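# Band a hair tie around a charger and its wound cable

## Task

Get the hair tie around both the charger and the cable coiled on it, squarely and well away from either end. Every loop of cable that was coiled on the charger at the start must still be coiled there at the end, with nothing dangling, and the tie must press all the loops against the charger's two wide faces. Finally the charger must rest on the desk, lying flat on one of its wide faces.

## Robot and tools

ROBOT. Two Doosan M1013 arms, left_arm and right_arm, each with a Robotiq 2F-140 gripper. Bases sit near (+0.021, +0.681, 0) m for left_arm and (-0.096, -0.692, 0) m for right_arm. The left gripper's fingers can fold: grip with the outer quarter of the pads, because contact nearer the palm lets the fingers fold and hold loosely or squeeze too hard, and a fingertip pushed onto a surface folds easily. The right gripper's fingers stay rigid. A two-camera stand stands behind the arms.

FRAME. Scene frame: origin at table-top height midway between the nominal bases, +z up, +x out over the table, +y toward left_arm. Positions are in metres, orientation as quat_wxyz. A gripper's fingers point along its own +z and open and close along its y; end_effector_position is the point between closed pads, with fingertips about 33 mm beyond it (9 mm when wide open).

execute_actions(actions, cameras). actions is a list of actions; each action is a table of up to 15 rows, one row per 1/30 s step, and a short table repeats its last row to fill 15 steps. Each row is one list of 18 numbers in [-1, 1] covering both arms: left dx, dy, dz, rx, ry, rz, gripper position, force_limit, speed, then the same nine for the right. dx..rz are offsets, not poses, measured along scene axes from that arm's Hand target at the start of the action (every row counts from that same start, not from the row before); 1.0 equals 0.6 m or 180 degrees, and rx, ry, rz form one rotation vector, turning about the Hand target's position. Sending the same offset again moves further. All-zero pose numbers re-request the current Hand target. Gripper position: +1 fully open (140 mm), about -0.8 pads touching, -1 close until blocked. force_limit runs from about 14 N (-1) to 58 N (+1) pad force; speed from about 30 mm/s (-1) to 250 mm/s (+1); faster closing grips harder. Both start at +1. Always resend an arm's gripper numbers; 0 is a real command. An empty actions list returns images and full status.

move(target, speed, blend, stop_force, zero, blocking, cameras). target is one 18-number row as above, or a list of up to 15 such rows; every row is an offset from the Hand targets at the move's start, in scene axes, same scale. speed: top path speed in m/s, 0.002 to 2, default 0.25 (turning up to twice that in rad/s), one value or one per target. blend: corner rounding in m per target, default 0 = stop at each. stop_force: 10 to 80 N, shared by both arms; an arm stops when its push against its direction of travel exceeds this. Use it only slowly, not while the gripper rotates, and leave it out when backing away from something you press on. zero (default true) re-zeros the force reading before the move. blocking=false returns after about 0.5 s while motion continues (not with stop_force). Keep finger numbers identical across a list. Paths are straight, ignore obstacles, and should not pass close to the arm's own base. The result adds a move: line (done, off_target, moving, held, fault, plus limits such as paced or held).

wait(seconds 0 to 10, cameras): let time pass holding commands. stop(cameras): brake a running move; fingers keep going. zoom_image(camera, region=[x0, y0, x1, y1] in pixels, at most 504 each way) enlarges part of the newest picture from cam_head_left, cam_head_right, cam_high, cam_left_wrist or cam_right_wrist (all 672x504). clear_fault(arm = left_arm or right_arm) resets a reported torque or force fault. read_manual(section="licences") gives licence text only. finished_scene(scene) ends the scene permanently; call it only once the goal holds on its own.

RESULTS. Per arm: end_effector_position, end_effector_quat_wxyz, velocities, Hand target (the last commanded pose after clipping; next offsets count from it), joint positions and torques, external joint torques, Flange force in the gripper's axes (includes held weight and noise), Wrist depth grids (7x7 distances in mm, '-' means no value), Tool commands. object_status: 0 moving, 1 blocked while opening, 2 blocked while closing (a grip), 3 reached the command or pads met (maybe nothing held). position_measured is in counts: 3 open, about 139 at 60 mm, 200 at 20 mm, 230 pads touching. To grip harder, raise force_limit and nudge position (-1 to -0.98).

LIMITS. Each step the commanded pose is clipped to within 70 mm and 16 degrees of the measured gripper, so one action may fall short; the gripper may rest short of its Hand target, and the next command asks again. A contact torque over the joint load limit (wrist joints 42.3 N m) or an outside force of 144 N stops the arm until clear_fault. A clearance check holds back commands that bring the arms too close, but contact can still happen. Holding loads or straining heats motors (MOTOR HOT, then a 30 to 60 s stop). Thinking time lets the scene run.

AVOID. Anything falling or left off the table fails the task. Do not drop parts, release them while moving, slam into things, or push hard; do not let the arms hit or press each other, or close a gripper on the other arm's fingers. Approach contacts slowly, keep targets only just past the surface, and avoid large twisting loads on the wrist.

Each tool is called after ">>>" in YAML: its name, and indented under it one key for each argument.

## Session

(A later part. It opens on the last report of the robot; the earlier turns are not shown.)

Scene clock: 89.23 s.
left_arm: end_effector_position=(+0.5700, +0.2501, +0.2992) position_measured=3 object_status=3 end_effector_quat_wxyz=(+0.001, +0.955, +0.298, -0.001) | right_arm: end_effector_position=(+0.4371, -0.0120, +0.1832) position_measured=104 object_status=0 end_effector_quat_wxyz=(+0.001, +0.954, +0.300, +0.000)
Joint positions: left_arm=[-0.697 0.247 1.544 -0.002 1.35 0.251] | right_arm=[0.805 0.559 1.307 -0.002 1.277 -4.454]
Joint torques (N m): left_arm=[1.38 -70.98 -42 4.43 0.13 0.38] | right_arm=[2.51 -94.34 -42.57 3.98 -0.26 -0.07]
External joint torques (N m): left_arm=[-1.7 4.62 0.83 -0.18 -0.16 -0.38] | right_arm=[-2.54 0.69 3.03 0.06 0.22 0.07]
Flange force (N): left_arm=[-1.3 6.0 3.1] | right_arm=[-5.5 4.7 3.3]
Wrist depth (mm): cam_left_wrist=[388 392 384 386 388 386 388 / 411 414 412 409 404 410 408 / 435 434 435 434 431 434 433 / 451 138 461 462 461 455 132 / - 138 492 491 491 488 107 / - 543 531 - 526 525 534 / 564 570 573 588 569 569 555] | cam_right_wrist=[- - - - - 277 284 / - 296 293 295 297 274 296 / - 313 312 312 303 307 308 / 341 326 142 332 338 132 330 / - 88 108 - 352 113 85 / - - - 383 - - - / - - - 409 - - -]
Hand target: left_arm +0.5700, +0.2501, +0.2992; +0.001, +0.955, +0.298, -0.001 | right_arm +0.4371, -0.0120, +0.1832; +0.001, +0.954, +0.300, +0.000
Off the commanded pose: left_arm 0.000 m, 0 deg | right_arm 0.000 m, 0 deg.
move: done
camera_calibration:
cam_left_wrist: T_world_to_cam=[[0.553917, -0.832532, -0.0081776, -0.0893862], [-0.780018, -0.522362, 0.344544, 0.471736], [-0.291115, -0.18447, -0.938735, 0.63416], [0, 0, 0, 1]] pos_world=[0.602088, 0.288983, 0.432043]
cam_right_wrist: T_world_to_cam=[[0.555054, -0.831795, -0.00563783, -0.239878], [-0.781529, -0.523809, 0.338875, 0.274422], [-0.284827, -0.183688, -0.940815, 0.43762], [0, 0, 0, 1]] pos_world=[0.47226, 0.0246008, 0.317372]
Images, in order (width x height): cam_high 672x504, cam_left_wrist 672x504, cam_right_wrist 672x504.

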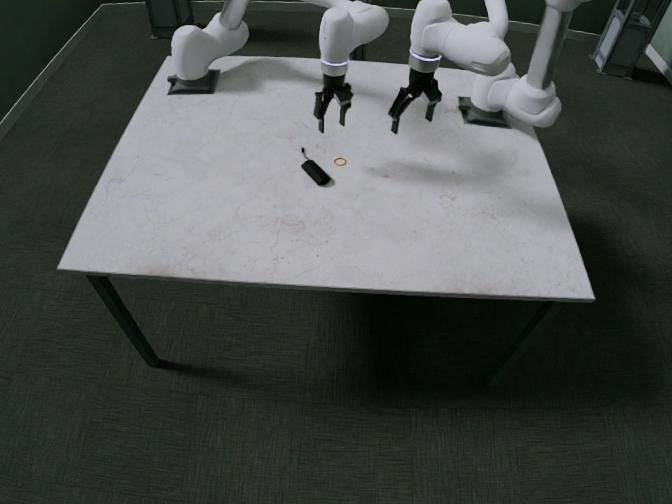

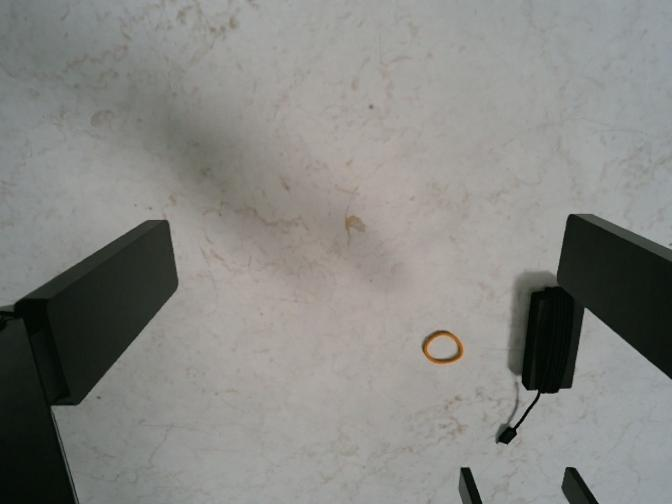

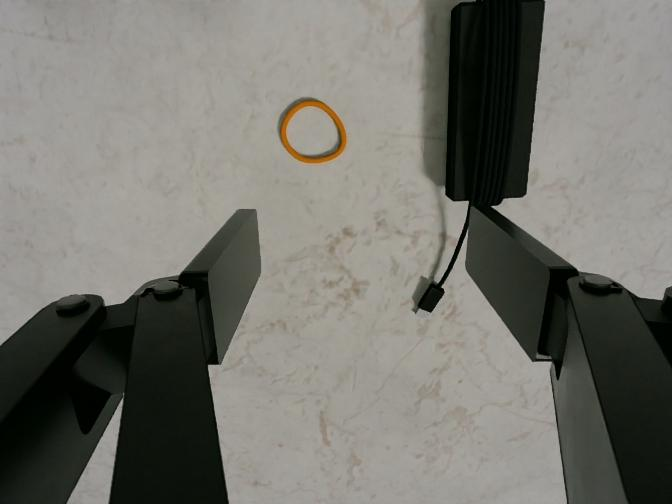

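>>> move:
  target: [0,0,0,0,0,0,-0.52,-1,-0.5,-0.062,-0.53,0.195,0.458,-0.238,0.238,-1,-1,0]
  speed: 0.3

>>> move:
  target: [-0.209,-0.41,-0.35,0,0,-0.1937,-0.52,-1,-0.5,0,0,0,0,0,0,-1,-1,0]
  speed: 0.25
  cameras: ["all"]

>>> zoom_image:
  camera: "cam_left_wrist"
  region: [210, 130, 460, 380]

Scene clock: 117.03 s.
left_arm: end_effector_position=(+0.5700, +0.2501, +0.2992) position_measured=195 object_status=3 end_effector_quat_wxyz=(+0.001, +0.955, +0.298, -0.001) | right_arm: end_effector_position=(+0.3999, -0.3297, +0.3011) position_measured=233 object_status=3 end_effector_quat_wxyz=(-0.426, +0.747, +0.431, +0.272)
Joint positions: left_arm=[-0.697 0.247 1.544 -0.002 1.35 0.251] | right_arm=[0.017 0.033 2.122 1.188 1.202 -6.284]
Joint torques (N m): left_arm=[1.4 -71.03 -41.98 4.44 0.12 0.37] | right_arm=[1.65 -39.28 -40.01 3.25 0.67 -0.11]
External joint torques (N m): left_arm=[-1.12 4.51 0.82 -0.16 -0.15 -0.37] | right_arm=[-1.63 -1.27 2.81 0.08 0.43 0.09]
Flange force (N): left_arm=[-0.5 5.7 3.0] | right_arm=[-5.9 -3.7 -3.9]
Wrist depth (mm): cam_left_wrist=[394 388 388 388 383 396 385 / 415 410 409 409 415 408 413 / 438 433 433 433 431 438 431 / 462 463 435 448 450 456 459 / 489 75 91 91 - 87 478 / - - - 524 - - 71 / - - - - - - 64] | cam_right_wrist=[898 942 1157 930 763 - - / 3143 973 - - - - - / 3692 1038 - - 574 - - / - - - 108 - 431 - / - 690 82 93 - 91 - / - - 74 68 - - - / - - - - - - -]
Hand target: left_arm +0.5700, +0.2501, +0.2992; +0.001, +0.955, +0.298, -0.001 | right_arm +0.3999, -0.3300, +0.3002; -0.461, +0.659, +0.465, +0.369
Off the commanded pose: left_arm 0.000 m, 0 deg | right_arm 0.001 m, 40 deg; orientation clipped.
joint sent to its limit (right arm) — joint 6 (wrist roll), lower limit. The joint targets are off in orientation, not in position.
move: off_target (right_arm); limits=paced

Scene clock: 118.87 s.
left_arm: end_effector_position=(+0.4446, +0.0041, +0.0893) position_measured=195 object_status=3 end_effector_quat_wxyz=(+0.001, +1.000, -0.001, -0.001) | right_arm: end_effector_position=(+0.3999, -0.3297, +0.3011) position_measured=233 object_status=3 end_effector_quat_wxyz=(-0.426, +0.747, +0.431, +0.272)
Joint positions: left_arm=[-1.037 0.519 1.553 -0.003 1.068 0.52] | right_arm=[0.017 0.033 2.122 1.188 1.202 -6.284]
Joint torques (N m): left_arm=[1.69 -94.52 -37.79 4.02 0.13 0.38] | right_arm=[2.55 -40.13 -40.01 3.22 0.88 -0.09]
External joint torques (N m): left_arm=[-1.84 5.67 0.75 -0.19 -0.16 -0.38] | right_arm=[-2.54 -0.48 2.9 0.1 0.22 0.07]
Flange force (N): left_arm=[0.9 6.6 5.2] | right_arm=[-6.8 -1.8 -4.5]
Wrist depth (mm): cam_left_wrist=[199 199 198 198 196 170 194 / 210 210 210 209 209 187 204 / 222 222 222 222 222 222 221 / 237 236 233 236 174 233 236 / 250 80 91 249 - 87 245 / - - - 271 - - 71 / - - - 292 - - 64] | cam_right_wrist=[898 916 - 376 - 590 567 / - 961 871 722 624 579 - / 3143 - 736 - - - - / - - - 108 117 448 402 / - - 82 93 - 91 368 / - - 74 68 - - - / - - - - - - -]
Hand target: left_arm +0.4446, +0.0041, +0.0892; +0.001, +1.000, -0.001, -0.001 | right_arm +0.3999, -0.3297, +0.3011; -0.426, +0.747, +0.431, +0.272 (not the last commanded pose)
Off the commanded pose: left_arm 0.000 m, 0 deg | right_arm 0.001 m, 16 deg.
move: off_target (right_arm)
camera_calibration:
cam_left_wrist: T_world_to_cam=[[-0.0212919, -0.99974, -0.0081779, 0.0299918], [-0.938612, 0.0171717, 0.344546, 0.386108], [-0.344316, 0.0150119, -0.938734, 0.378094], [0, 0, 0, 1]] pos_world=[0.493228, 0.017678, 0.222143]
cam_right_wrist: T_world_to_cam=[[0.867088, -0.267427, -0.420287, -0.296747], [-0.479018, -0.679204, -0.556079, 0.136233], [-0.13675, 0.683495, -0.717032, 0.638908], [0, 0, 0, 1]] pos_world=[0.409935, -0.423518, 0.409155]

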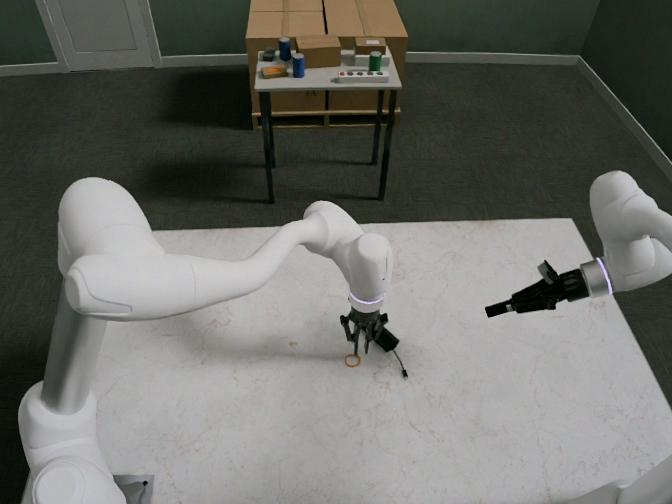

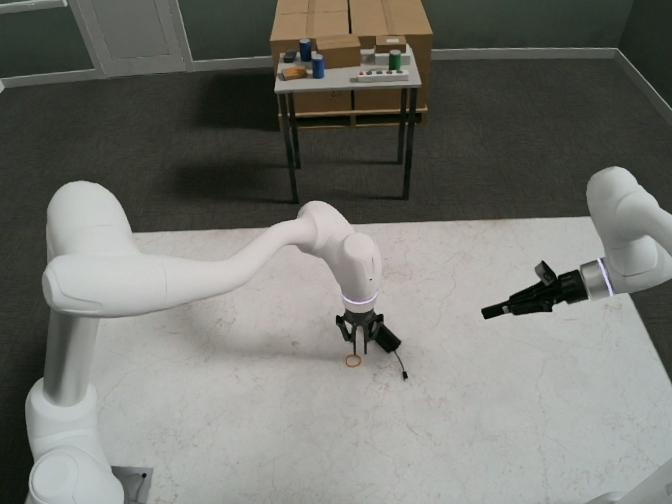

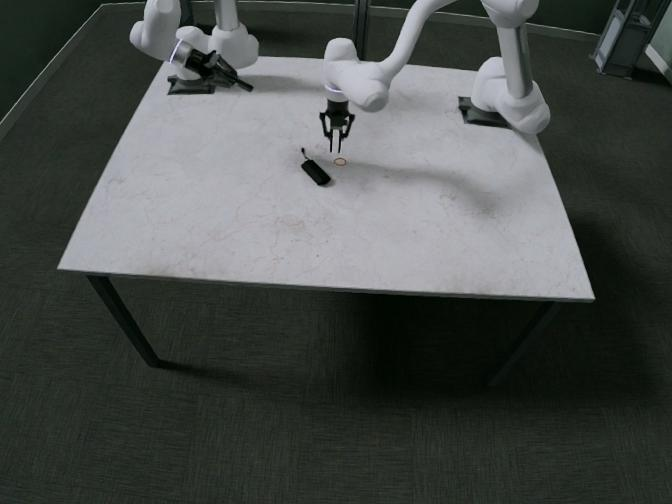

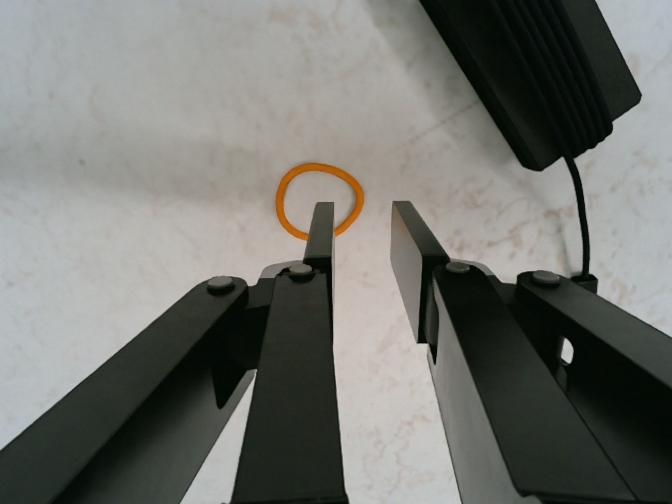

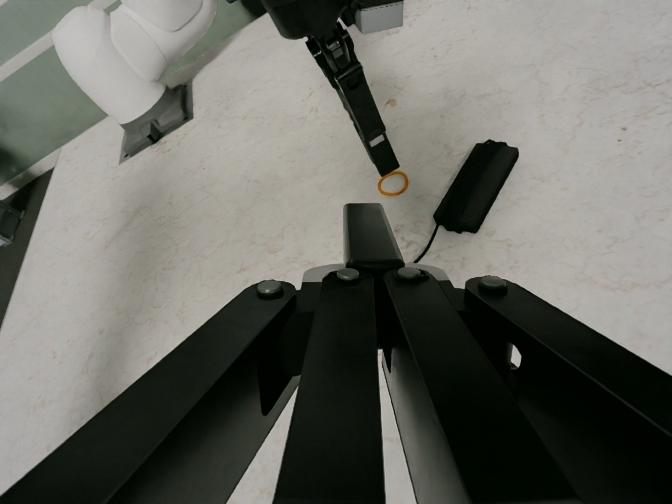

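Scaled by 2.016 from the camera's 672x504 image, which has a finer 960x720 frame.

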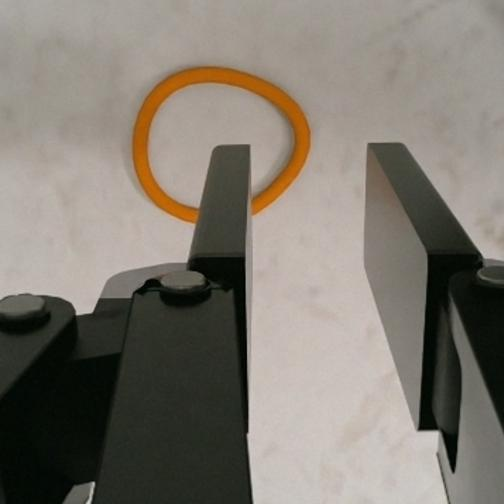

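>>> move:
  target: [0,0,0,0,0,0,-0.52,-1,-0.5,0,-0.05,0,0.071,0.819,-0.21,-1,-1,0]
  speed: 0.4

>>> move:
  target: [0.0023,-0.0017,-0.0895,0,0,0,-0.52,-1,-0.5,0,0,0,0,0,0,-1,-1,0]
  speed: 0.04
  stop_force: 10
  cameras: ["cam_left_wrist","cam_right_wrist"]

>>> zoom_image:
  camera: "cam_left_wrist"
  region: [210, 130, 460, 380]

Scene clock: 134.33 s.
left_arm: end_effector_position=(+0.4446, +0.0041, +0.0892) position_measured=195 object_status=3 end_effector_quat_wxyz=(+0.001, +1.000, -0.001, -0.001) | right_arm: end_effector_position=(+0.3999, -0.3597, +0.3011) position_measured=233 object_status=3 end_effector_quat_wxyz=(+0.500, -0.501, +0.499, +0.499)
Joint positions: left_arm=[-1.037 0.52 1.553 -0.003 1.068 0.521] | right_arm=[-0.132 0.265 2.24 1.514 1.612 -4.079]
Joint torques (N m): left_arm=[1.28 -94.16 -37.77 4 0.14 0.39] | right_arm=[2.65 -54.46 -30.42 1.67 1.92 -0.24]
External joint torques (N m): left_arm=[-1.07 5.3 0.72 -0.17 -0.17 -0.39] | right_arm=[-2.63 -0.28 2.62 0.1 0.29 0.24]
Flange force (N): left_arm=[1.4 5.7 4.9] | right_arm=[0.4 5.4 -5.5]
Wrist depth (mm): cam_left_wrist=[199 199 198 198 196 168 194 / 210 209 210 209 209 185 204 / 223 222 222 221 222 221 222 / 241 236 233 236 173 233 235 / 249 80 91 248 - 87 244 / - - - 267 - - 71 / - - - 292 - - 64] | cam_right_wrist=[2398 3420 2769 2736 1011 934 - / - - 3230 436 1016 - - / - 4472 541 456 994 - - / - 3634 497 114 - - - / - - 82 93 - 91 3578 / - - 74 68 - - - / - - - - - - -]
Hand target: left_arm +0.4446, +0.0041, +0.0892; +0.001, +1.000, -0.001, -0.001 | right_arm +0.3999, -0.3597, +0.3011; +0.500, -0.501, +0.499, +0.499
Off the commanded pose: left_arm 0.000 m, 0 deg | right_arm 0.000 m, 0 deg.
move: done

Scene clock: 136.50 s.
left_arm: end_effector_position=(+0.4460, +0.0030, +0.0355) position_measured=195 object_status=3 end_effector_quat_wxyz=(+0.001, +1.000, -0.001, -0.001) | right_arm: end_effector_position=(+0.3999, -0.3597, +0.3011) position_measured=233 object_status=3 end_effector_quat_wxyz=(+0.500, -0.501, +0.499, +0.499)
Joint positions: left_arm=[-1.036 0.566 1.587 -0.003 0.988 0.522] | right_arm=[-0.132 0.265 2.24 1.514 1.612 -4.079]
Joint torques (N m): left_arm=[1.36 -96.59 -35.96 3.83 0.11 0.38] | right_arm=[2.61 -54.31 -30.3 1.68 1.92 -0.09]
External joint torques (N m): left_arm=[-1.52 5.43 0.69 -0.18 -0.14 -0.38] | right_arm=[-2.56 -0.53 2.44 0.09 0.29 0.09]
Flange force (N): left_arm=[0.9 5.9 5.5] | right_arm=[0.2 5.4 -5.3]
Wrist depth (mm): cam_left_wrist=[149 150 150 150 150 130 120 / 159 159 158 159 158 156 129 / 168 169 168 166 168 168 147 / 179 179 177 173 174 176 176 / 189 80 91 188 - 87 87 / - - - 205 - - 71 / - - - 220 - - 64] | cam_right_wrist=[- - - 2673 1020 949 - / - 3371 - 431 1034 - 3322 / - 583 491 449 3020 - - / - 3060 504 114 - - - / - - 82 93 - 91 3471 / - - 74 68 - - - / - - - - - - -]
Hand target: left_arm +0.4460, +0.0030, +0.0355; +0.001, +1.000, -0.001, -0.001 | right_arm +0.3999, -0.3597, +0.3011; +0.500, -0.501, +0.499, +0.499
Off the commanded pose: left_arm 0.000 m, 0 deg | right_arm 0.000 m, 0 deg.
move: done
camera_calibration:
cam_left_wrist: T_world_to_cam=[[-0.0214227, -0.999737, -0.00823616, 0.0285568], [-0.93861, 0.0172743, 0.344548, 0.405975], [-0.344315, 0.0151117, -0.938733, 0.328087], [0, 0, 0, 1]] pos_world=[0.494629, 0.0165784, 0.168344]
cam_right_wrist: T_world_to_cam=[[-0.999818, 0.00671846, 0.0178533, 0.408531], [0.0145312, -0.338092, 0.941001, -0.409594], [0.0123581, 0.941089, 0.337933, 0.37472], [0, 0, 0, 1]] pos_world=[0.409778, -0.49387, 0.251504]
Images, in order (width x height): cam_left_wrist 672x504, cam_right_wrist 672x504.

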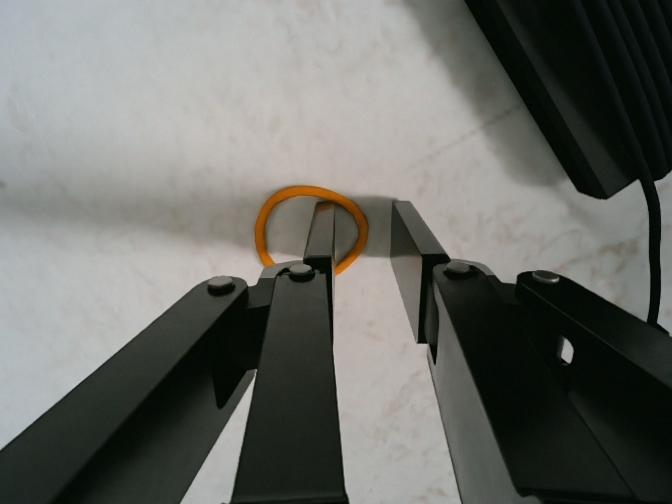

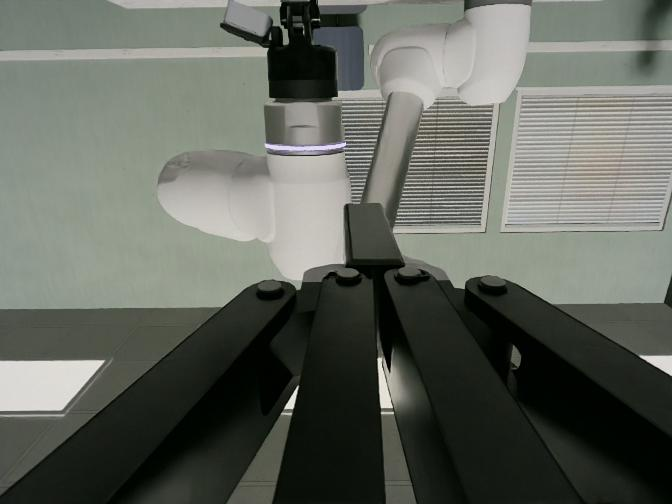

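Scaled by 2.016 from the camera's 672x504 image, which has a finer 960x720 frame.

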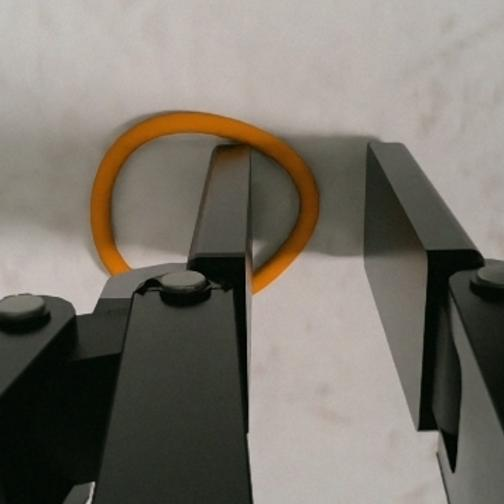

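>>> move:
  target: [-0.004,0,-0.0025,0,0,0,-0.52,-1,-0.5,0,0,0,0,0,0,-1,-1,0]
  speed: 0.02
  stop_force: 10
  cameras: ["cam_left_wrist"]

>>> move:
  target: [0,0,0,0,0,0,-1,-1,-1,0,0,0,0,0,0,-1,-1,0]
  cameras: ["cam_left_wrist"]

>>> move:
  target: [0,0,0.1,0,0,0,-1,-1,-1,0,0,0,0,0,0,-1,-1,0]
  speed: 0.08
  cameras: ["cam_left_wrist","cam_head_left"]

>>> zoom_image:
  camera: "cam_left_wrist"
  region: [210, 130, 460, 380]

>>> zoom_image:
  camera: "cam_head_left"
  region: [310, 290, 420, 390]

Scene clock: 141.50 s.
left_arm: end_effector_position=(+0.4436, +0.0030, +0.0340) position_measured=195 object_status=3 end_effector_quat_wxyz=(+0.001, +1.000, -0.001, -0.001) | right_arm: end_effector_position=(+0.3999, -0.3597, +0.3011) position_measured=233 object_status=3 end_effector_quat_wxyz=(+0.500, -0.501, +0.499, +0.499)
Joint positions: left_arm=[-1.039 0.566 1.591 -0.003 0.984 0.519] | right_arm=[-0.132 0.265 2.24 1.514 1.612 -4.079]
Joint torques (N m): left_arm=[1.51 -96.42 -36.08 3.83 0.14 0.39] | right_arm=[2.38 -54.44 -30.09 1.68 1.88 -0.03]
External joint torques (N m): left_arm=[-1.36 5.44 0.91 -0.19 -0.17 -0.39] | right_arm=[-2.4 -0.12 2.23 0.09 0.32 0.03]
Flange force (N): left_arm=[0.8 5.4 5.7] | right_arm=[0.9 4.5 -5.1]
Wrist depth (mm): cam_left_wrist=[148 149 149 149 149 129 117 / 157 156 157 157 157 155 130 / 167 167 166 167 166 166 147 / 180 177 175 173 172 174 176 / 186 80 92 187 114 87 87 / - - - 203 - - 71 / - - - 218 - - 64] | cam_right_wrist=[3813 - 2643 428 1016 969 3524 / - - 3578 439 1038 - 3276 / 3230 - 483 450 - - - / 3371 - 501 114 - 3276 - / - - 82 93 - 91 - / - - 74 68 - - - / - - - - - - -]
Hand target: left_arm +0.4436, +0.0030, +0.0340; +0.001, +1.000, -0.001, -0.001 | right_arm +0.3999, -0.3597, +0.3011; +0.500, -0.501, +0.499, +0.499
Off the commanded pose: left_arm 0.000 m, 0 deg | right_arm 0.000 m, 0 deg.
move: done
camera_calibration:
cam_left_wrist: T_world_to_cam=[[-0.0214222, -0.999737, -0.00823633, 0.0284928], [-0.93861, 0.0172738, 0.344548, 0.404239], [-0.344315, 0.0151117, -0.938733, 0.325853], [0, 0, 0, 1]] pos_world=[0.492229, 0.0165784, 0.166844]
Images, in order (width x height): cam_left_wrist 672x504.

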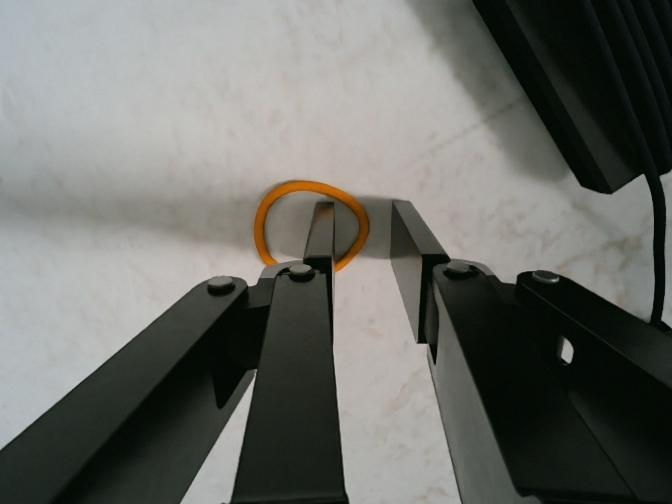

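Scene clock: 142.37 s.
left_arm: end_effector_position=(+0.4436, +0.0030, +0.0340) position_measured=225 object_status=2 end_effector_quat_wxyz=(+0.001, +1.000, -0.001, -0.001) | right_arm: end_effector_position=(+0.3999, -0.3597, +0.3011) position_measured=233 object_status=3 end_effector_quat_wxyz=(+0.500, -0.501, +0.499, +0.499)
Joint positions: left_arm=[-1.039 0.566 1.591 -0.003 0.984 0.519] | right_arm=[-0.132 0.265 2.24 1.514 1.612 -4.079]
Joint torques (N m): left_arm=[1.33 -96.31 -35.9 3.81 0.12 0.34] | right_arm=[2.66 -54.77 -30.16 1.7 1.92 -0.08]
External joint torques (N m): left_arm=[-1.28 5.53 0.8 -0.18 -0.15 -0.34] | right_arm=[-2.66 0.11 2.24 0.08 0.28 0.08]
Flange force (N): left_arm=[1.1 5.6 5.7] | right_arm=[1.2 4.3 -5.6]
Wrist depth (mm): cam_left_wrist=[148 149 149 149 148 129 117 / 157 156 157 157 157 155 130 / 167 167 167 164 166 166 147 / 180 178 177 122 175 174 176 / 190 187 - 84 - - 185 / - - - - - - - / - - - - - - -] | cam_right_wrist=[- 3942 - 2673 1034 942 3143 / - 3420 452 431 1062 3471 3634 / - 552 494 450 - - - / - - 498 114 1062 - - / - - 82 93 - 91 - / - - 74 68 - - - / - - - - - - -]
Hand target: left_arm +0.4436, +0.0030, +0.0340; +0.001, +1.000, -0.001, -0.001 | right_arm +0.3999, -0.3597, +0.3011; +0.500, -0.501, +0.499, +0.499
Off the commanded pose: left_arm 0.000 m, 0 deg | right_arm 0.000 m, 0 deg.
move: done
camera_calibration:
cam_left_wrist: T_world_to_cam=[[-0.0214222, -0.999737, -0.00823633, 0.0284928], [-0.93861, 0.0172738, 0.344548, 0.404239], [-0.344315, 0.0151117, -0.938733, 0.325853], [0, 0, 0, 1]] pos_world=[0.492229, 0.0165784, 0.166844]
Images, in order (width x height): cam_left_wrist 672x504.

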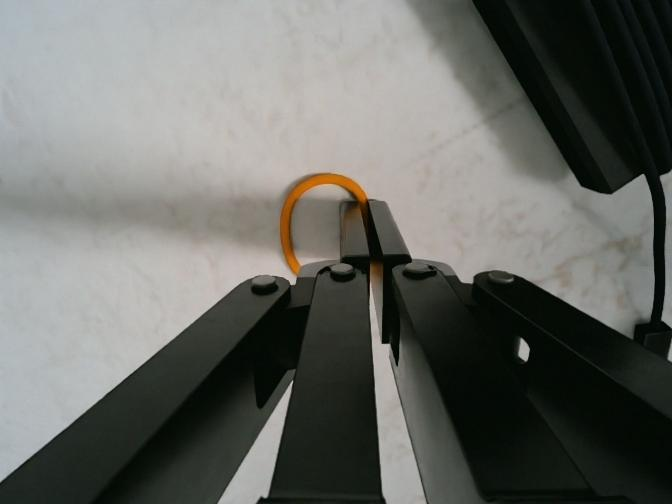

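Scene clock: 143.47 s.
left_arm: end_effector_position=(+0.4436, +0.0030, +0.0940) position_measured=225 object_status=2 end_effector_quat_wxyz=(+0.001, +1.000, -0.001, -0.001) | right_arm: end_effector_position=(+0.3999, -0.3597, +0.3011) position_measured=233 object_status=3 end_effector_quat_wxyz=(+0.500, -0.501, +0.499, +0.499)
Joint positions: left_arm=[-1.039 0.516 1.549 -0.003 1.076 0.519] | right_arm=[-0.132 0.265 2.24 1.514 1.612 -4.079]
Joint torques (N m): left_arm=[1.2 -93.99 -37.78 3.99 0.09 0.37] | right_arm=[2.36 -54.83 -30.57 1.73 1.9 -0.13]
External joint torques (N m): left_arm=[-0.92 5.57 0.7 -0.15 -0.12 -0.37] | right_arm=[-2.34 0.26 2.88 0.03 0.3 0.13]
Flange force (N): left_arm=[1.9 6.0 5.0] | right_arm=[1.7 5.2 -5.0]
Wrist depth (mm): cam_left_wrist=[202 203 203 202 198 173 200 / 214 214 214 214 214 189 211 / 228 227 227 224 226 226 225 / 241 241 238 116 237 237 240 / 258 251 - 84 - - 253 / - - - - - - - / - - - - - - -] | cam_right_wrist=[- - 3060 2704 1043 961 3020 / - 3634 - 442 1082 3276 - / - - 511 452 957 - - / - - 516 114 - - - / - - 82 93 - 91 - / - - 74 68 - - - / - - - - - - -]
Hand target: left_arm +0.4436, +0.0030, +0.0940; +0.001, +1.000, -0.001, -0.001 | right_arm +0.3999, -0.3597, +0.3011; +0.500, -0.501, +0.499, +0.499
Off the commanded pose: left_arm 0.000 m, 0 deg | right_arm 0.000 m, 0 deg.
move: done
camera_calibration:
cam_left_wrist: T_world_to_cam=[[-0.0214227, -0.999737, -0.00823616, 0.0289864], [-0.93861, 0.0172743, 0.344548, 0.3836], [-0.344315, 0.0151117, -0.938733, 0.382083], [0, 0, 0, 1]] pos_world=[0.492229, 0.0165784, 0.226744]
Images, in order (width x height): cam_head_left 672x504, cam_left_wrist 672x504.

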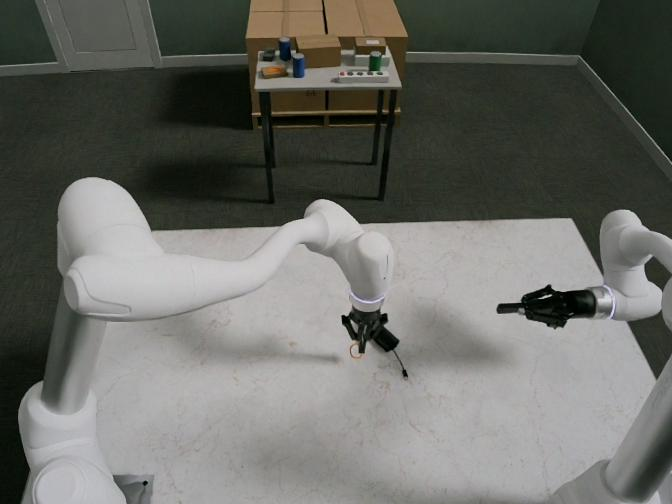

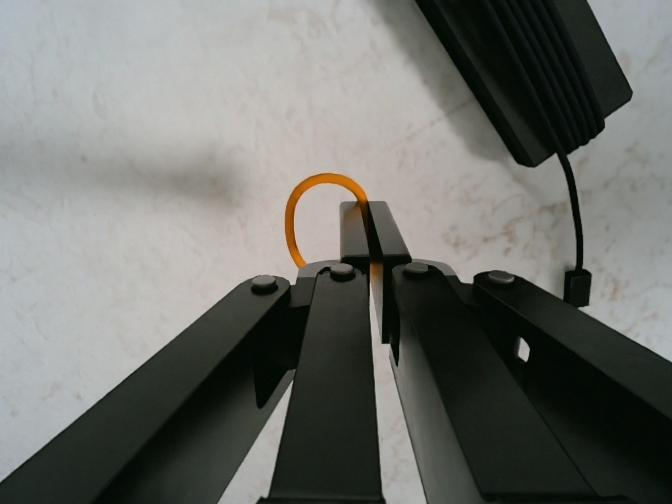

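Scaled by 2.016 from the camera's 672x504 image, which has a finer 960x720 frame.

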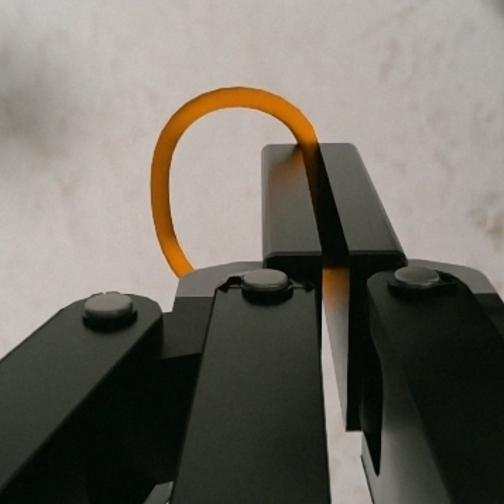

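Scaled by 4.582 from the camera's 672x504 image, which has a finer 960x720 frame.

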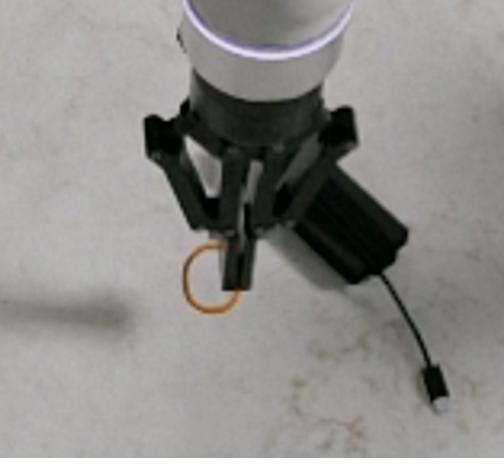

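>>> move:
  target: [-0.073,0.345,0.41,-0.5,0,0,-1,-1,-1,0,0,0,0,0,0,-1,-1,0]
  speed: 0.25
  cameras: ["cam_right_wrist","cam_left_wrist","cam_head_right"]

Scene clock: 150.43 s.
left_arm: end_effector_position=(+0.3998, +0.2100, +0.3400) position_measured=225 object_status=2 end_effector_quat_wxyz=(+0.708, +0.707, -0.002, +0.000) | right_arm: end_effector_position=(+0.3999, -0.3597, +0.3011) position_measured=233 object_status=3 end_effector_quat_wxyz=(+0.500, -0.501, +0.499, +0.499)
Joint positions: left_arm=[-0.419 0.075 2.377 -1.916 1.301 2.503] | right_arm=[-0.132 0.265 2.24 1.514 1.612 -4.079]
Joint torques (N m): left_arm=[1.74 -35.77 -25.55 -2.19 2.66 0.39] | right_arm=[2.44 -54.52 -30.34 1.68 1.9 -0.08]
External joint torques (N m): left_arm=[-1.66 2.88 0.58 -0.34 -0.42 -0.34] | right_arm=[-2.41 -0.28 2.51 0.09 0.31 0.08]
Flange force (N): left_arm=[0.9 -4.7 5.9] | right_arm=[0.7 5.2 -5.1]
Wrist depth (mm): cam_left_wrist=[482 681 - - - - - / 499 823 1101 919 1046 - - / 530 934 1140 - 1065 - - / 474 606 - 111 1022 851 - / 469 583 - 84 - - - / - - - - - - - / - - - - - - -] | cam_right_wrist=[3020 3230 - 2871 1034 945 3186 / - - - 919 1231 - 3420 / - - - - 1187 - - / 4651 4845 - 108 1134 - - / 3578 - 82 93 - 91 - / - - 74 68 - - - / - - - - - - -]
Hand target: left_arm +0.3998, +0.2100, +0.3400; +0.708, +0.707, -0.002, +0.000 | right_arm +0.3999, -0.3597, +0.3011; +0.500, -0.501, +0.499, +0.499
Off the commanded pose: left_arm 0.000 m, 0 deg | right_arm 0.000 m, 0 deg.
move: done
camera_calibration:
cam_left_wrist: T_world_to_cam=[[-0.0214227, -0.00823616, 0.999737, -0.314005], [-0.93861, 0.344548, -0.0172743, 0.308414], [-0.344315, -0.938733, -0.0151117, 0.481174], [0, 0, 0, 1]] pos_world=[0.448429, 0.342844, 0.326522]
cam_right_wrist: T_world_to_cam=[[-0.999818, 0.00671846, 0.0178533, 0.408531], [0.0145312, -0.338092, 0.941001, -0.409594], [0.0123581, 0.941089, 0.337933, 0.37472], [0, 0, 0, 1]] pos_world=[0.409778, -0.49387, 0.251504]
Images, in order (width x height): cam_head_right 672x504, cam_left_wrist 672x504, cam_right_wrist 672x504.

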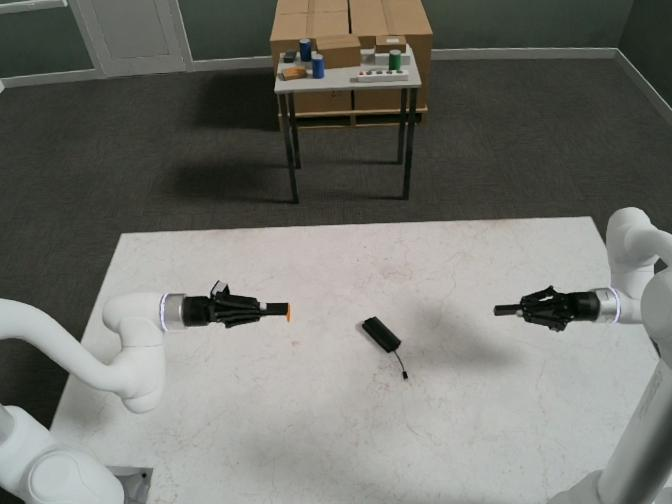

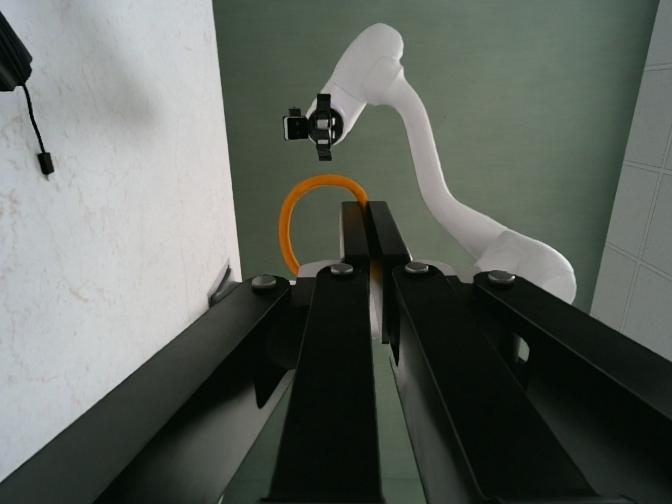

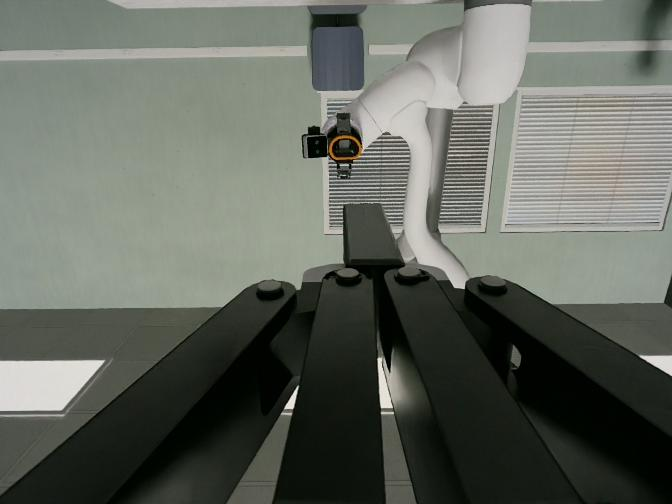

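>>> move:
  target: [0,0,0,0,0,0,-1,-1,-1,0.001,0.81,0.023,0,0,0,-1,-1,0]
  speed: 0.2
  cameras: ["cam_right_wrist","cam_left_wrist"]

>>> zoom_image:
  camera: "cam_right_wrist"
  region: [240, 130, 490, 320]

>>> zoom_image:
  camera: "cam_left_wrist"
  region: [220, 130, 470, 320]

Scene clock: 166.70 s.
left_arm: end_effector_position=(+0.3998, +0.2100, +0.3400) position_measured=225 object_status=2 end_effector_quat_wxyz=(+0.708, +0.707, -0.002, +0.000) | right_arm: end_effector_position=(+0.4005, +0.1262, +0.3149) position_measured=233 object_status=3 end_effector_quat_wxyz=(+0.500, -0.501, +0.499, +0.499)
Joint positions: left_arm=[-0.419 0.075 2.377 -1.916 1.301 2.503] | right_arm=[0.663 0.485 1.847 2.118 1.07 -4.048]
Joint torques (N m): left_arm=[1.24 -35.65 -25.58 -2.13 2.43 0.45] | right_arm=[2.6 -82.49 -36.84 -0.17 1.95 -0.08]
External joint torques (N m): left_arm=[-1.2 2.88 0.65 -0.4 -0.19 -0.4] | right_arm=[-2.63 0.76 2.74 0.05 0.2 0.08]
Flange force (N): left_arm=[1.4 -4.8 4.6] | right_arm=[2.3 0.8 -6.3]
Wrist depth (mm): cam_left_wrist=[466 731 - 450 451 - - / 499 817 1303 424 528 - - / 450 - - 203 646 - 2682 / 471 - - 111 717 768 3000 / 502 576 - 84 - - 2886 / - - - - - - - / - - - - - - -] | cam_right_wrist=[- - - 2704 458 580 549 / - 2944 - 470 465 589 595 / - - - 285 517 3143 - / - - - 108 620 - - / - 3371 82 93 - 91 - / - - 74 68 - - - / - - - - - - -]
Hand target: left_arm +0.3998, +0.2100, +0.3400; +0.708, +0.707, -0.002, +0.000 | right_arm +0.4005, +0.1263, +0.3149; +0.500, -0.501, +0.499, +0.499
Off the commanded pose: left_arm 0.000 m, 0 deg | right_arm 0.000 m, 0 deg.
move: done
camera_calibration:
cam_left_wrist: T_world_to_cam=[[-0.0214227, -0.00823616, 0.999737, -0.314005], [-0.93861, 0.344548, -0.0172743, 0.308414], [-0.344315, -0.938733, -0.0151117, 0.481174], [0, 0, 0, 1]] pos_world=[0.448429, 0.342844, 0.326522]
cam_right_wrist: T_world_to_cam=[[-0.999817, 0.00681185, 0.017889, 0.405611], [0.0145332, -0.338093, 0.941, -0.25831], [0.0124581, 0.941088, 0.337932, -0.087267], [0, 0, 0, 1]] pos_world=[0.410378, -0.00796988, 0.265304]
Images, in order (width x height): cam_left_wrist 672x504, cam_right_wrist 672x504.

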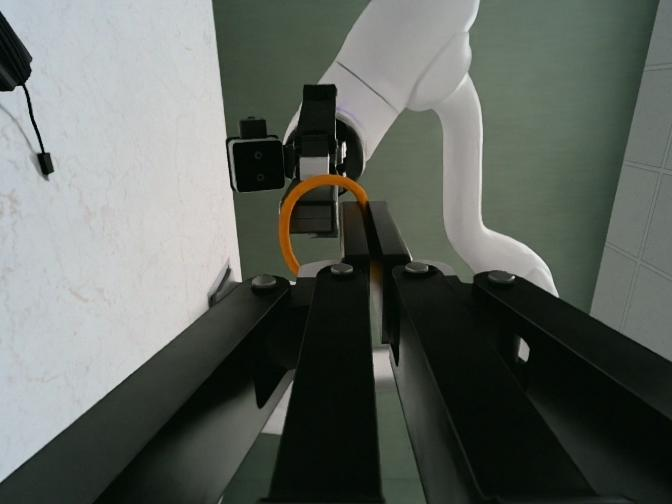

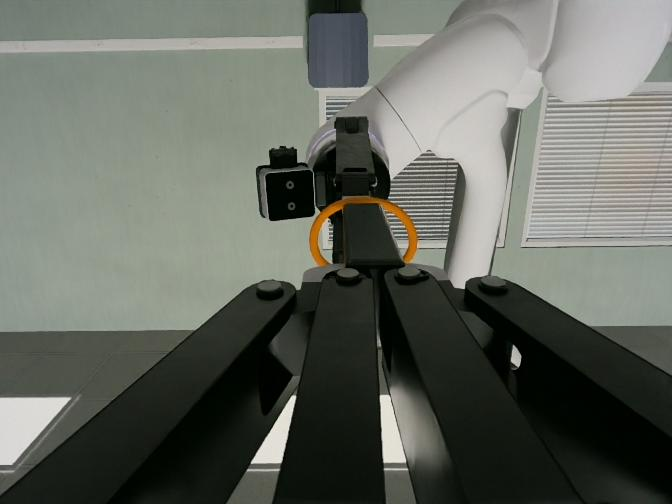

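Scaled by 2.016 from the camera's 672x504 image, which has a finer 960x720 frame.

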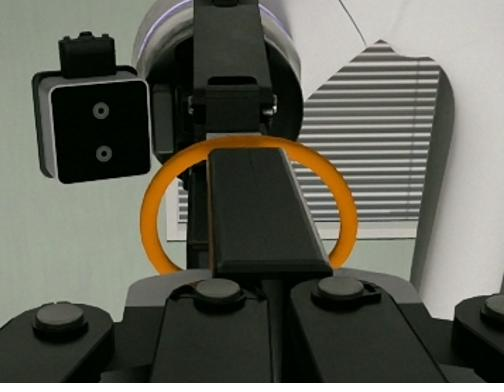

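Scaled by 2.016 from the camera's 672x504 image, which has a finer 960x720 frame.

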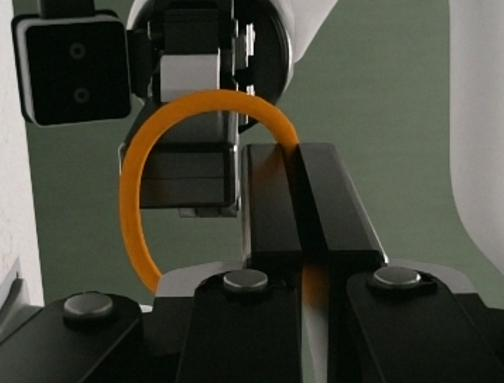

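>>> move:
  target: [0,0,0,0,0,0,-1,-1,-1,-0.0083,-0.03,0.0105,0,0.5,0,-1,-1,0]
  speed: 0.3
  cameras: ["cam_right_wrist","cam_left_wrist"]

>>> zoom_image:
  camera: "cam_right_wrist"
  region: [240, 130, 490, 320]

>>> zoom_image:
  camera: "cam_left_wrist"
  region: [220, 130, 470, 320]

Scene clock: 181.03 s.
left_arm: end_effector_position=(+0.3998, +0.2100, +0.3400) position_measured=225 object_status=2 end_effector_quat_wxyz=(+0.708, +0.707, -0.002, +0.000) | right_arm: end_effector_position=(+0.3955, +0.1083, +0.3212) position_measured=233 object_status=3 end_effector_quat_wxyz=(+0.001, -0.001, +0.707, +0.707)
Joint positions: left_arm=[-0.419 0.075 2.377 -1.916 1.301 2.503] | right_arm=[0.648 0.459 1.877 2.107 1.082 -2.475]
Joint torques (N m): left_arm=[1.31 -35.51 -25.69 -2.14 2.44 0.46] | right_arm=[2.46 -79.05 -37.05 -0.17 1.86 0.1]
External joint torques (N m): left_arm=[-1.24 2.7 0.76 -0.39 -0.2 -0.41] | right_arm=[-2.45 -0.53 2.88 0.13 0.3 -0.05]
Flange force (N): left_arm=[1.0 -4.5 4.5] | right_arm=[2.5 -1.3 -7.5]
Wrist depth (mm): cam_left_wrist=[472 - - 488 467 - - / 501 648 - 490 511 - - / 513 697 - 297 637 - 2714 / - - - 111 717 820 - / 448 - - 84 - - 2850 / - - - - - - - / - - - - - - -] | cam_right_wrist=[430 - - 468 - 2982 - / - 713 2643 480 - - - / 466 627 - 295 293 4472 2802 / - - 3101 108 118 - 2040 / - 576 82 93 - 91 - / - - 74 68 - - - / - - - - - - -]
Hand target: left_arm +0.3998, +0.2100, +0.3400; +0.708, +0.707, -0.002, +0.000 | right_arm +0.3955, +0.1083, +0.3212; +0.001, -0.001, +0.707, +0.707
Off the commanded pose: left_arm 0.000 m, 0 deg | right_arm 0.000 m, 0 deg.
move: done
camera_calibration:
cam_left_wrist: T_world_to_cam=[[-0.0214227, -0.00823616, 0.999737, -0.314005], [-0.93861, 0.344548, -0.0172743, 0.308414], [-0.344315, -0.938733, -0.0151117, 0.481174], [0, 0, 0, 1]] pos_world=[0.448429, 0.342844, 0.326522]
cam_right_wrist: T_world_to_cam=[[0.0178878, 0.00681232, 0.999817, -0.317277], [0.941, -0.338093, -0.0145319, -0.329718], [0.337932, 0.941088, -0.0124581, -0.0886679], [0, 0, 0, 1]] pos_world=[0.345904, -0.0258699, 0.311322]
Images, in order (width x height): cam_left_wrist 672x504, cam_right_wrist 672x504.

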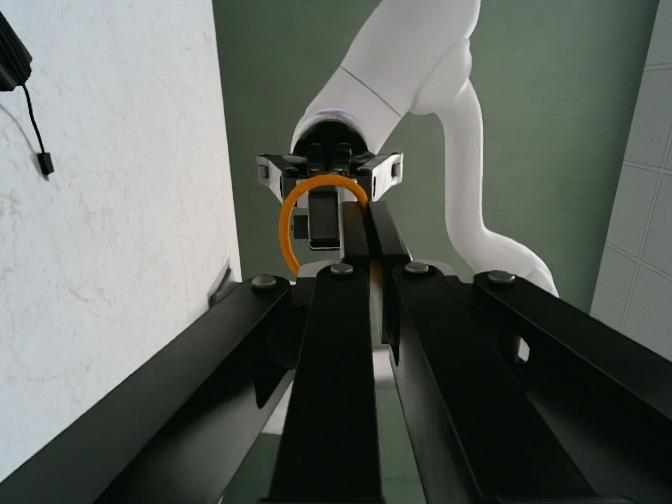

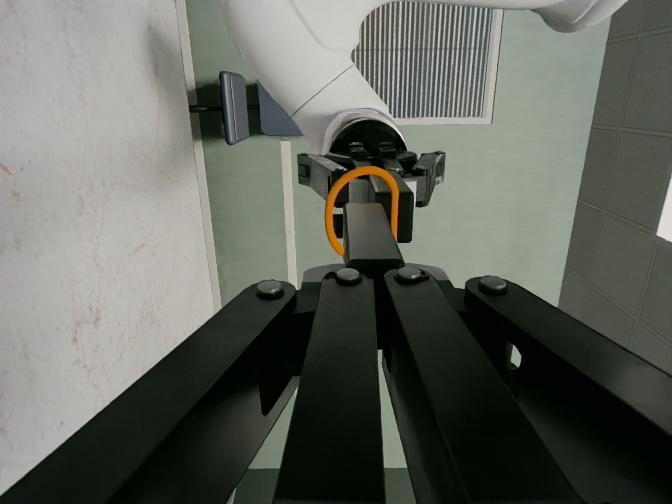

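Scaled by 2.016 from the camera's 672x504 image, which has a finer 960x720 frame.

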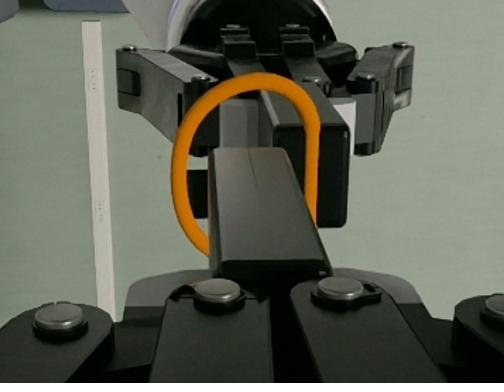

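Scaled by 2.016 from the camera's 672x504 image, which has a finer 960x720 frame.

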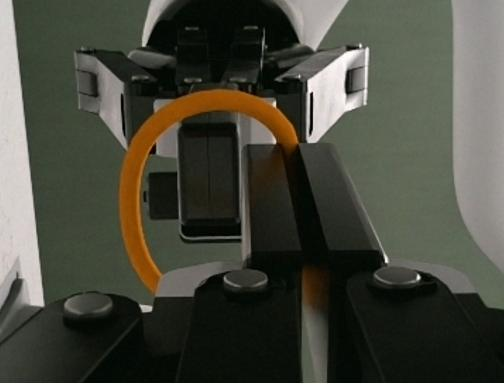

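>>> move:
  target: [0,0,0,0,0,0,-1,-1,-1,0.0033,0.04,-0.0033,0,0,0,-1,-1,0]
  speed: 0.03
  stop_force: 10
  cameras: ["cam_right_wrist","cam_left_wrist"]

>>> zoom_image:
  camera: "cam_left_wrist"
  region: [220, 130, 470, 320]

>>> zoom_image:
  camera: "cam_right_wrist"
  region: [240, 130, 490, 320]

Scene clock: 195.20 s.
left_arm: end_effector_position=(+0.3998, +0.2100, +0.3400) position_measured=225 object_status=2 end_effector_quat_wxyz=(+0.708, +0.707, -0.002, +0.000) | right_arm: end_effector_position=(+0.3975, +0.1323, +0.3193) position_measured=233 object_status=3 end_effector_quat_wxyz=(+0.001, -0.001, +0.707, +0.707)
Joint positions: left_arm=[-0.419 0.075 2.377 -1.916 1.301 2.503] | right_arm=[0.672 0.483 1.841 2.124 1.061 -2.474]
Joint torques (N m): left_arm=[1.35 -35.65 -25.6 -2.14 2.44 0.44] | right_arm=[2.48 -81.83 -37.31 -0.12 1.89 -0.01]
External joint torques (N m): left_arm=[-1.27 2.89 0.66 -0.39 -0.21 -0.4] | right_arm=[-2.5 -0.28 2.73 0 0.26 0.05]
Flange force (N): left_arm=[1.3 -4.8 4.8] | right_arm=[1.8 -1.2 -7.2]
Wrist depth (mm): cam_left_wrist=[507 646 - 444 444 - - / 500 667 - 465 511 - - / 473 640 288 271 648 - 3304 / 473 610 - 116 678 752 - / 473 - - 84 - - - / - - - - - - - / - - - - - - -] | cam_right_wrist=[- - 438 444 - - 2907 / 449 - 2556 455 - - - / - - - 281 249 - 3420 / 443 682 - 108 125 - - / 421 - 82 93 - 91 - / - - 74 68 - - - / - - - - - - -]
Hand target: left_arm +0.3998, +0.2100, +0.3400; +0.708, +0.707, -0.002, +0.000 | right_arm +0.3975, +0.1323, +0.3193; +0.001, -0.001, +0.707, +0.707
Off the commanded pose: left_arm 0.000 m, 0 deg | right_arm 0.000 m, 0 deg.
move: done
camera_calibration:
cam_left_wrist: T_world_to_cam=[[-0.0214227, -0.00823616, 0.999737, -0.314005], [-0.93861, 0.344548, -0.0172743, 0.308414], [-0.344315, -0.938733, -0.0151117, 0.481174], [0, 0, 0, 1]] pos_world=[0.448429, 0.342844, 0.326522]
cam_right_wrist: T_world_to_cam=[[0.0178533, 0.00671846, 0.999818, -0.315465], [0.941001, -0.338092, -0.0145312, -0.323515], [0.337933, 0.941089, -0.0123581, -0.111986], [0, 0, 0, 1]] pos_world=[0.347904, -0.0018698, 0.309322]
Images, in order (width x height): cam_left_wrist 672x504, cam_right_wrist 672x504.

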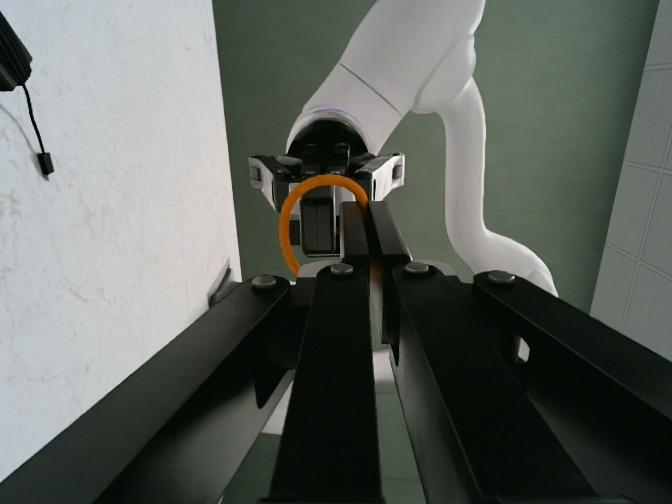

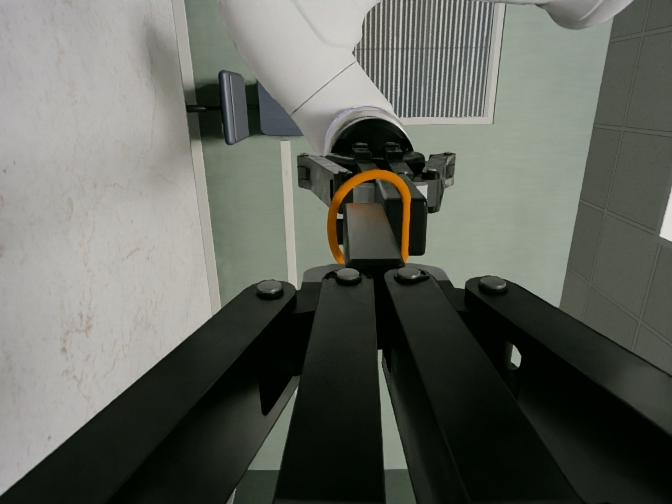

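Scaled by 2.016 from the camera's 672x504 image, which has a finer 960x720 frame.

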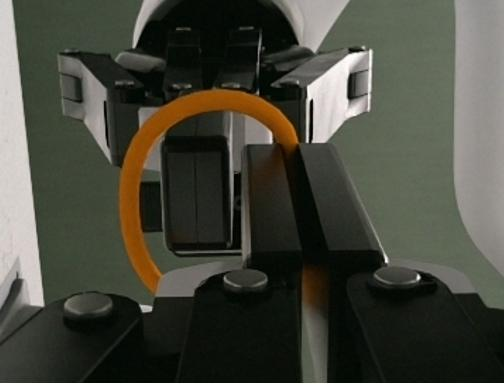

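Scaled by 2.016 from the camera's 672x504 image, which has a finer 960x720 frame.

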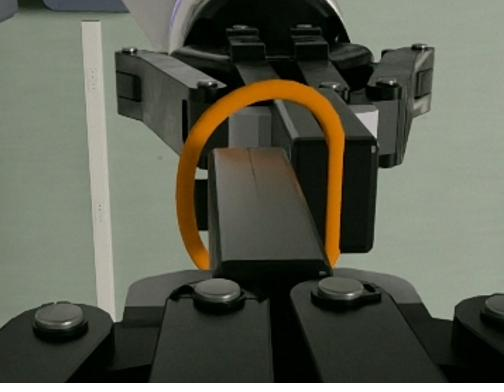

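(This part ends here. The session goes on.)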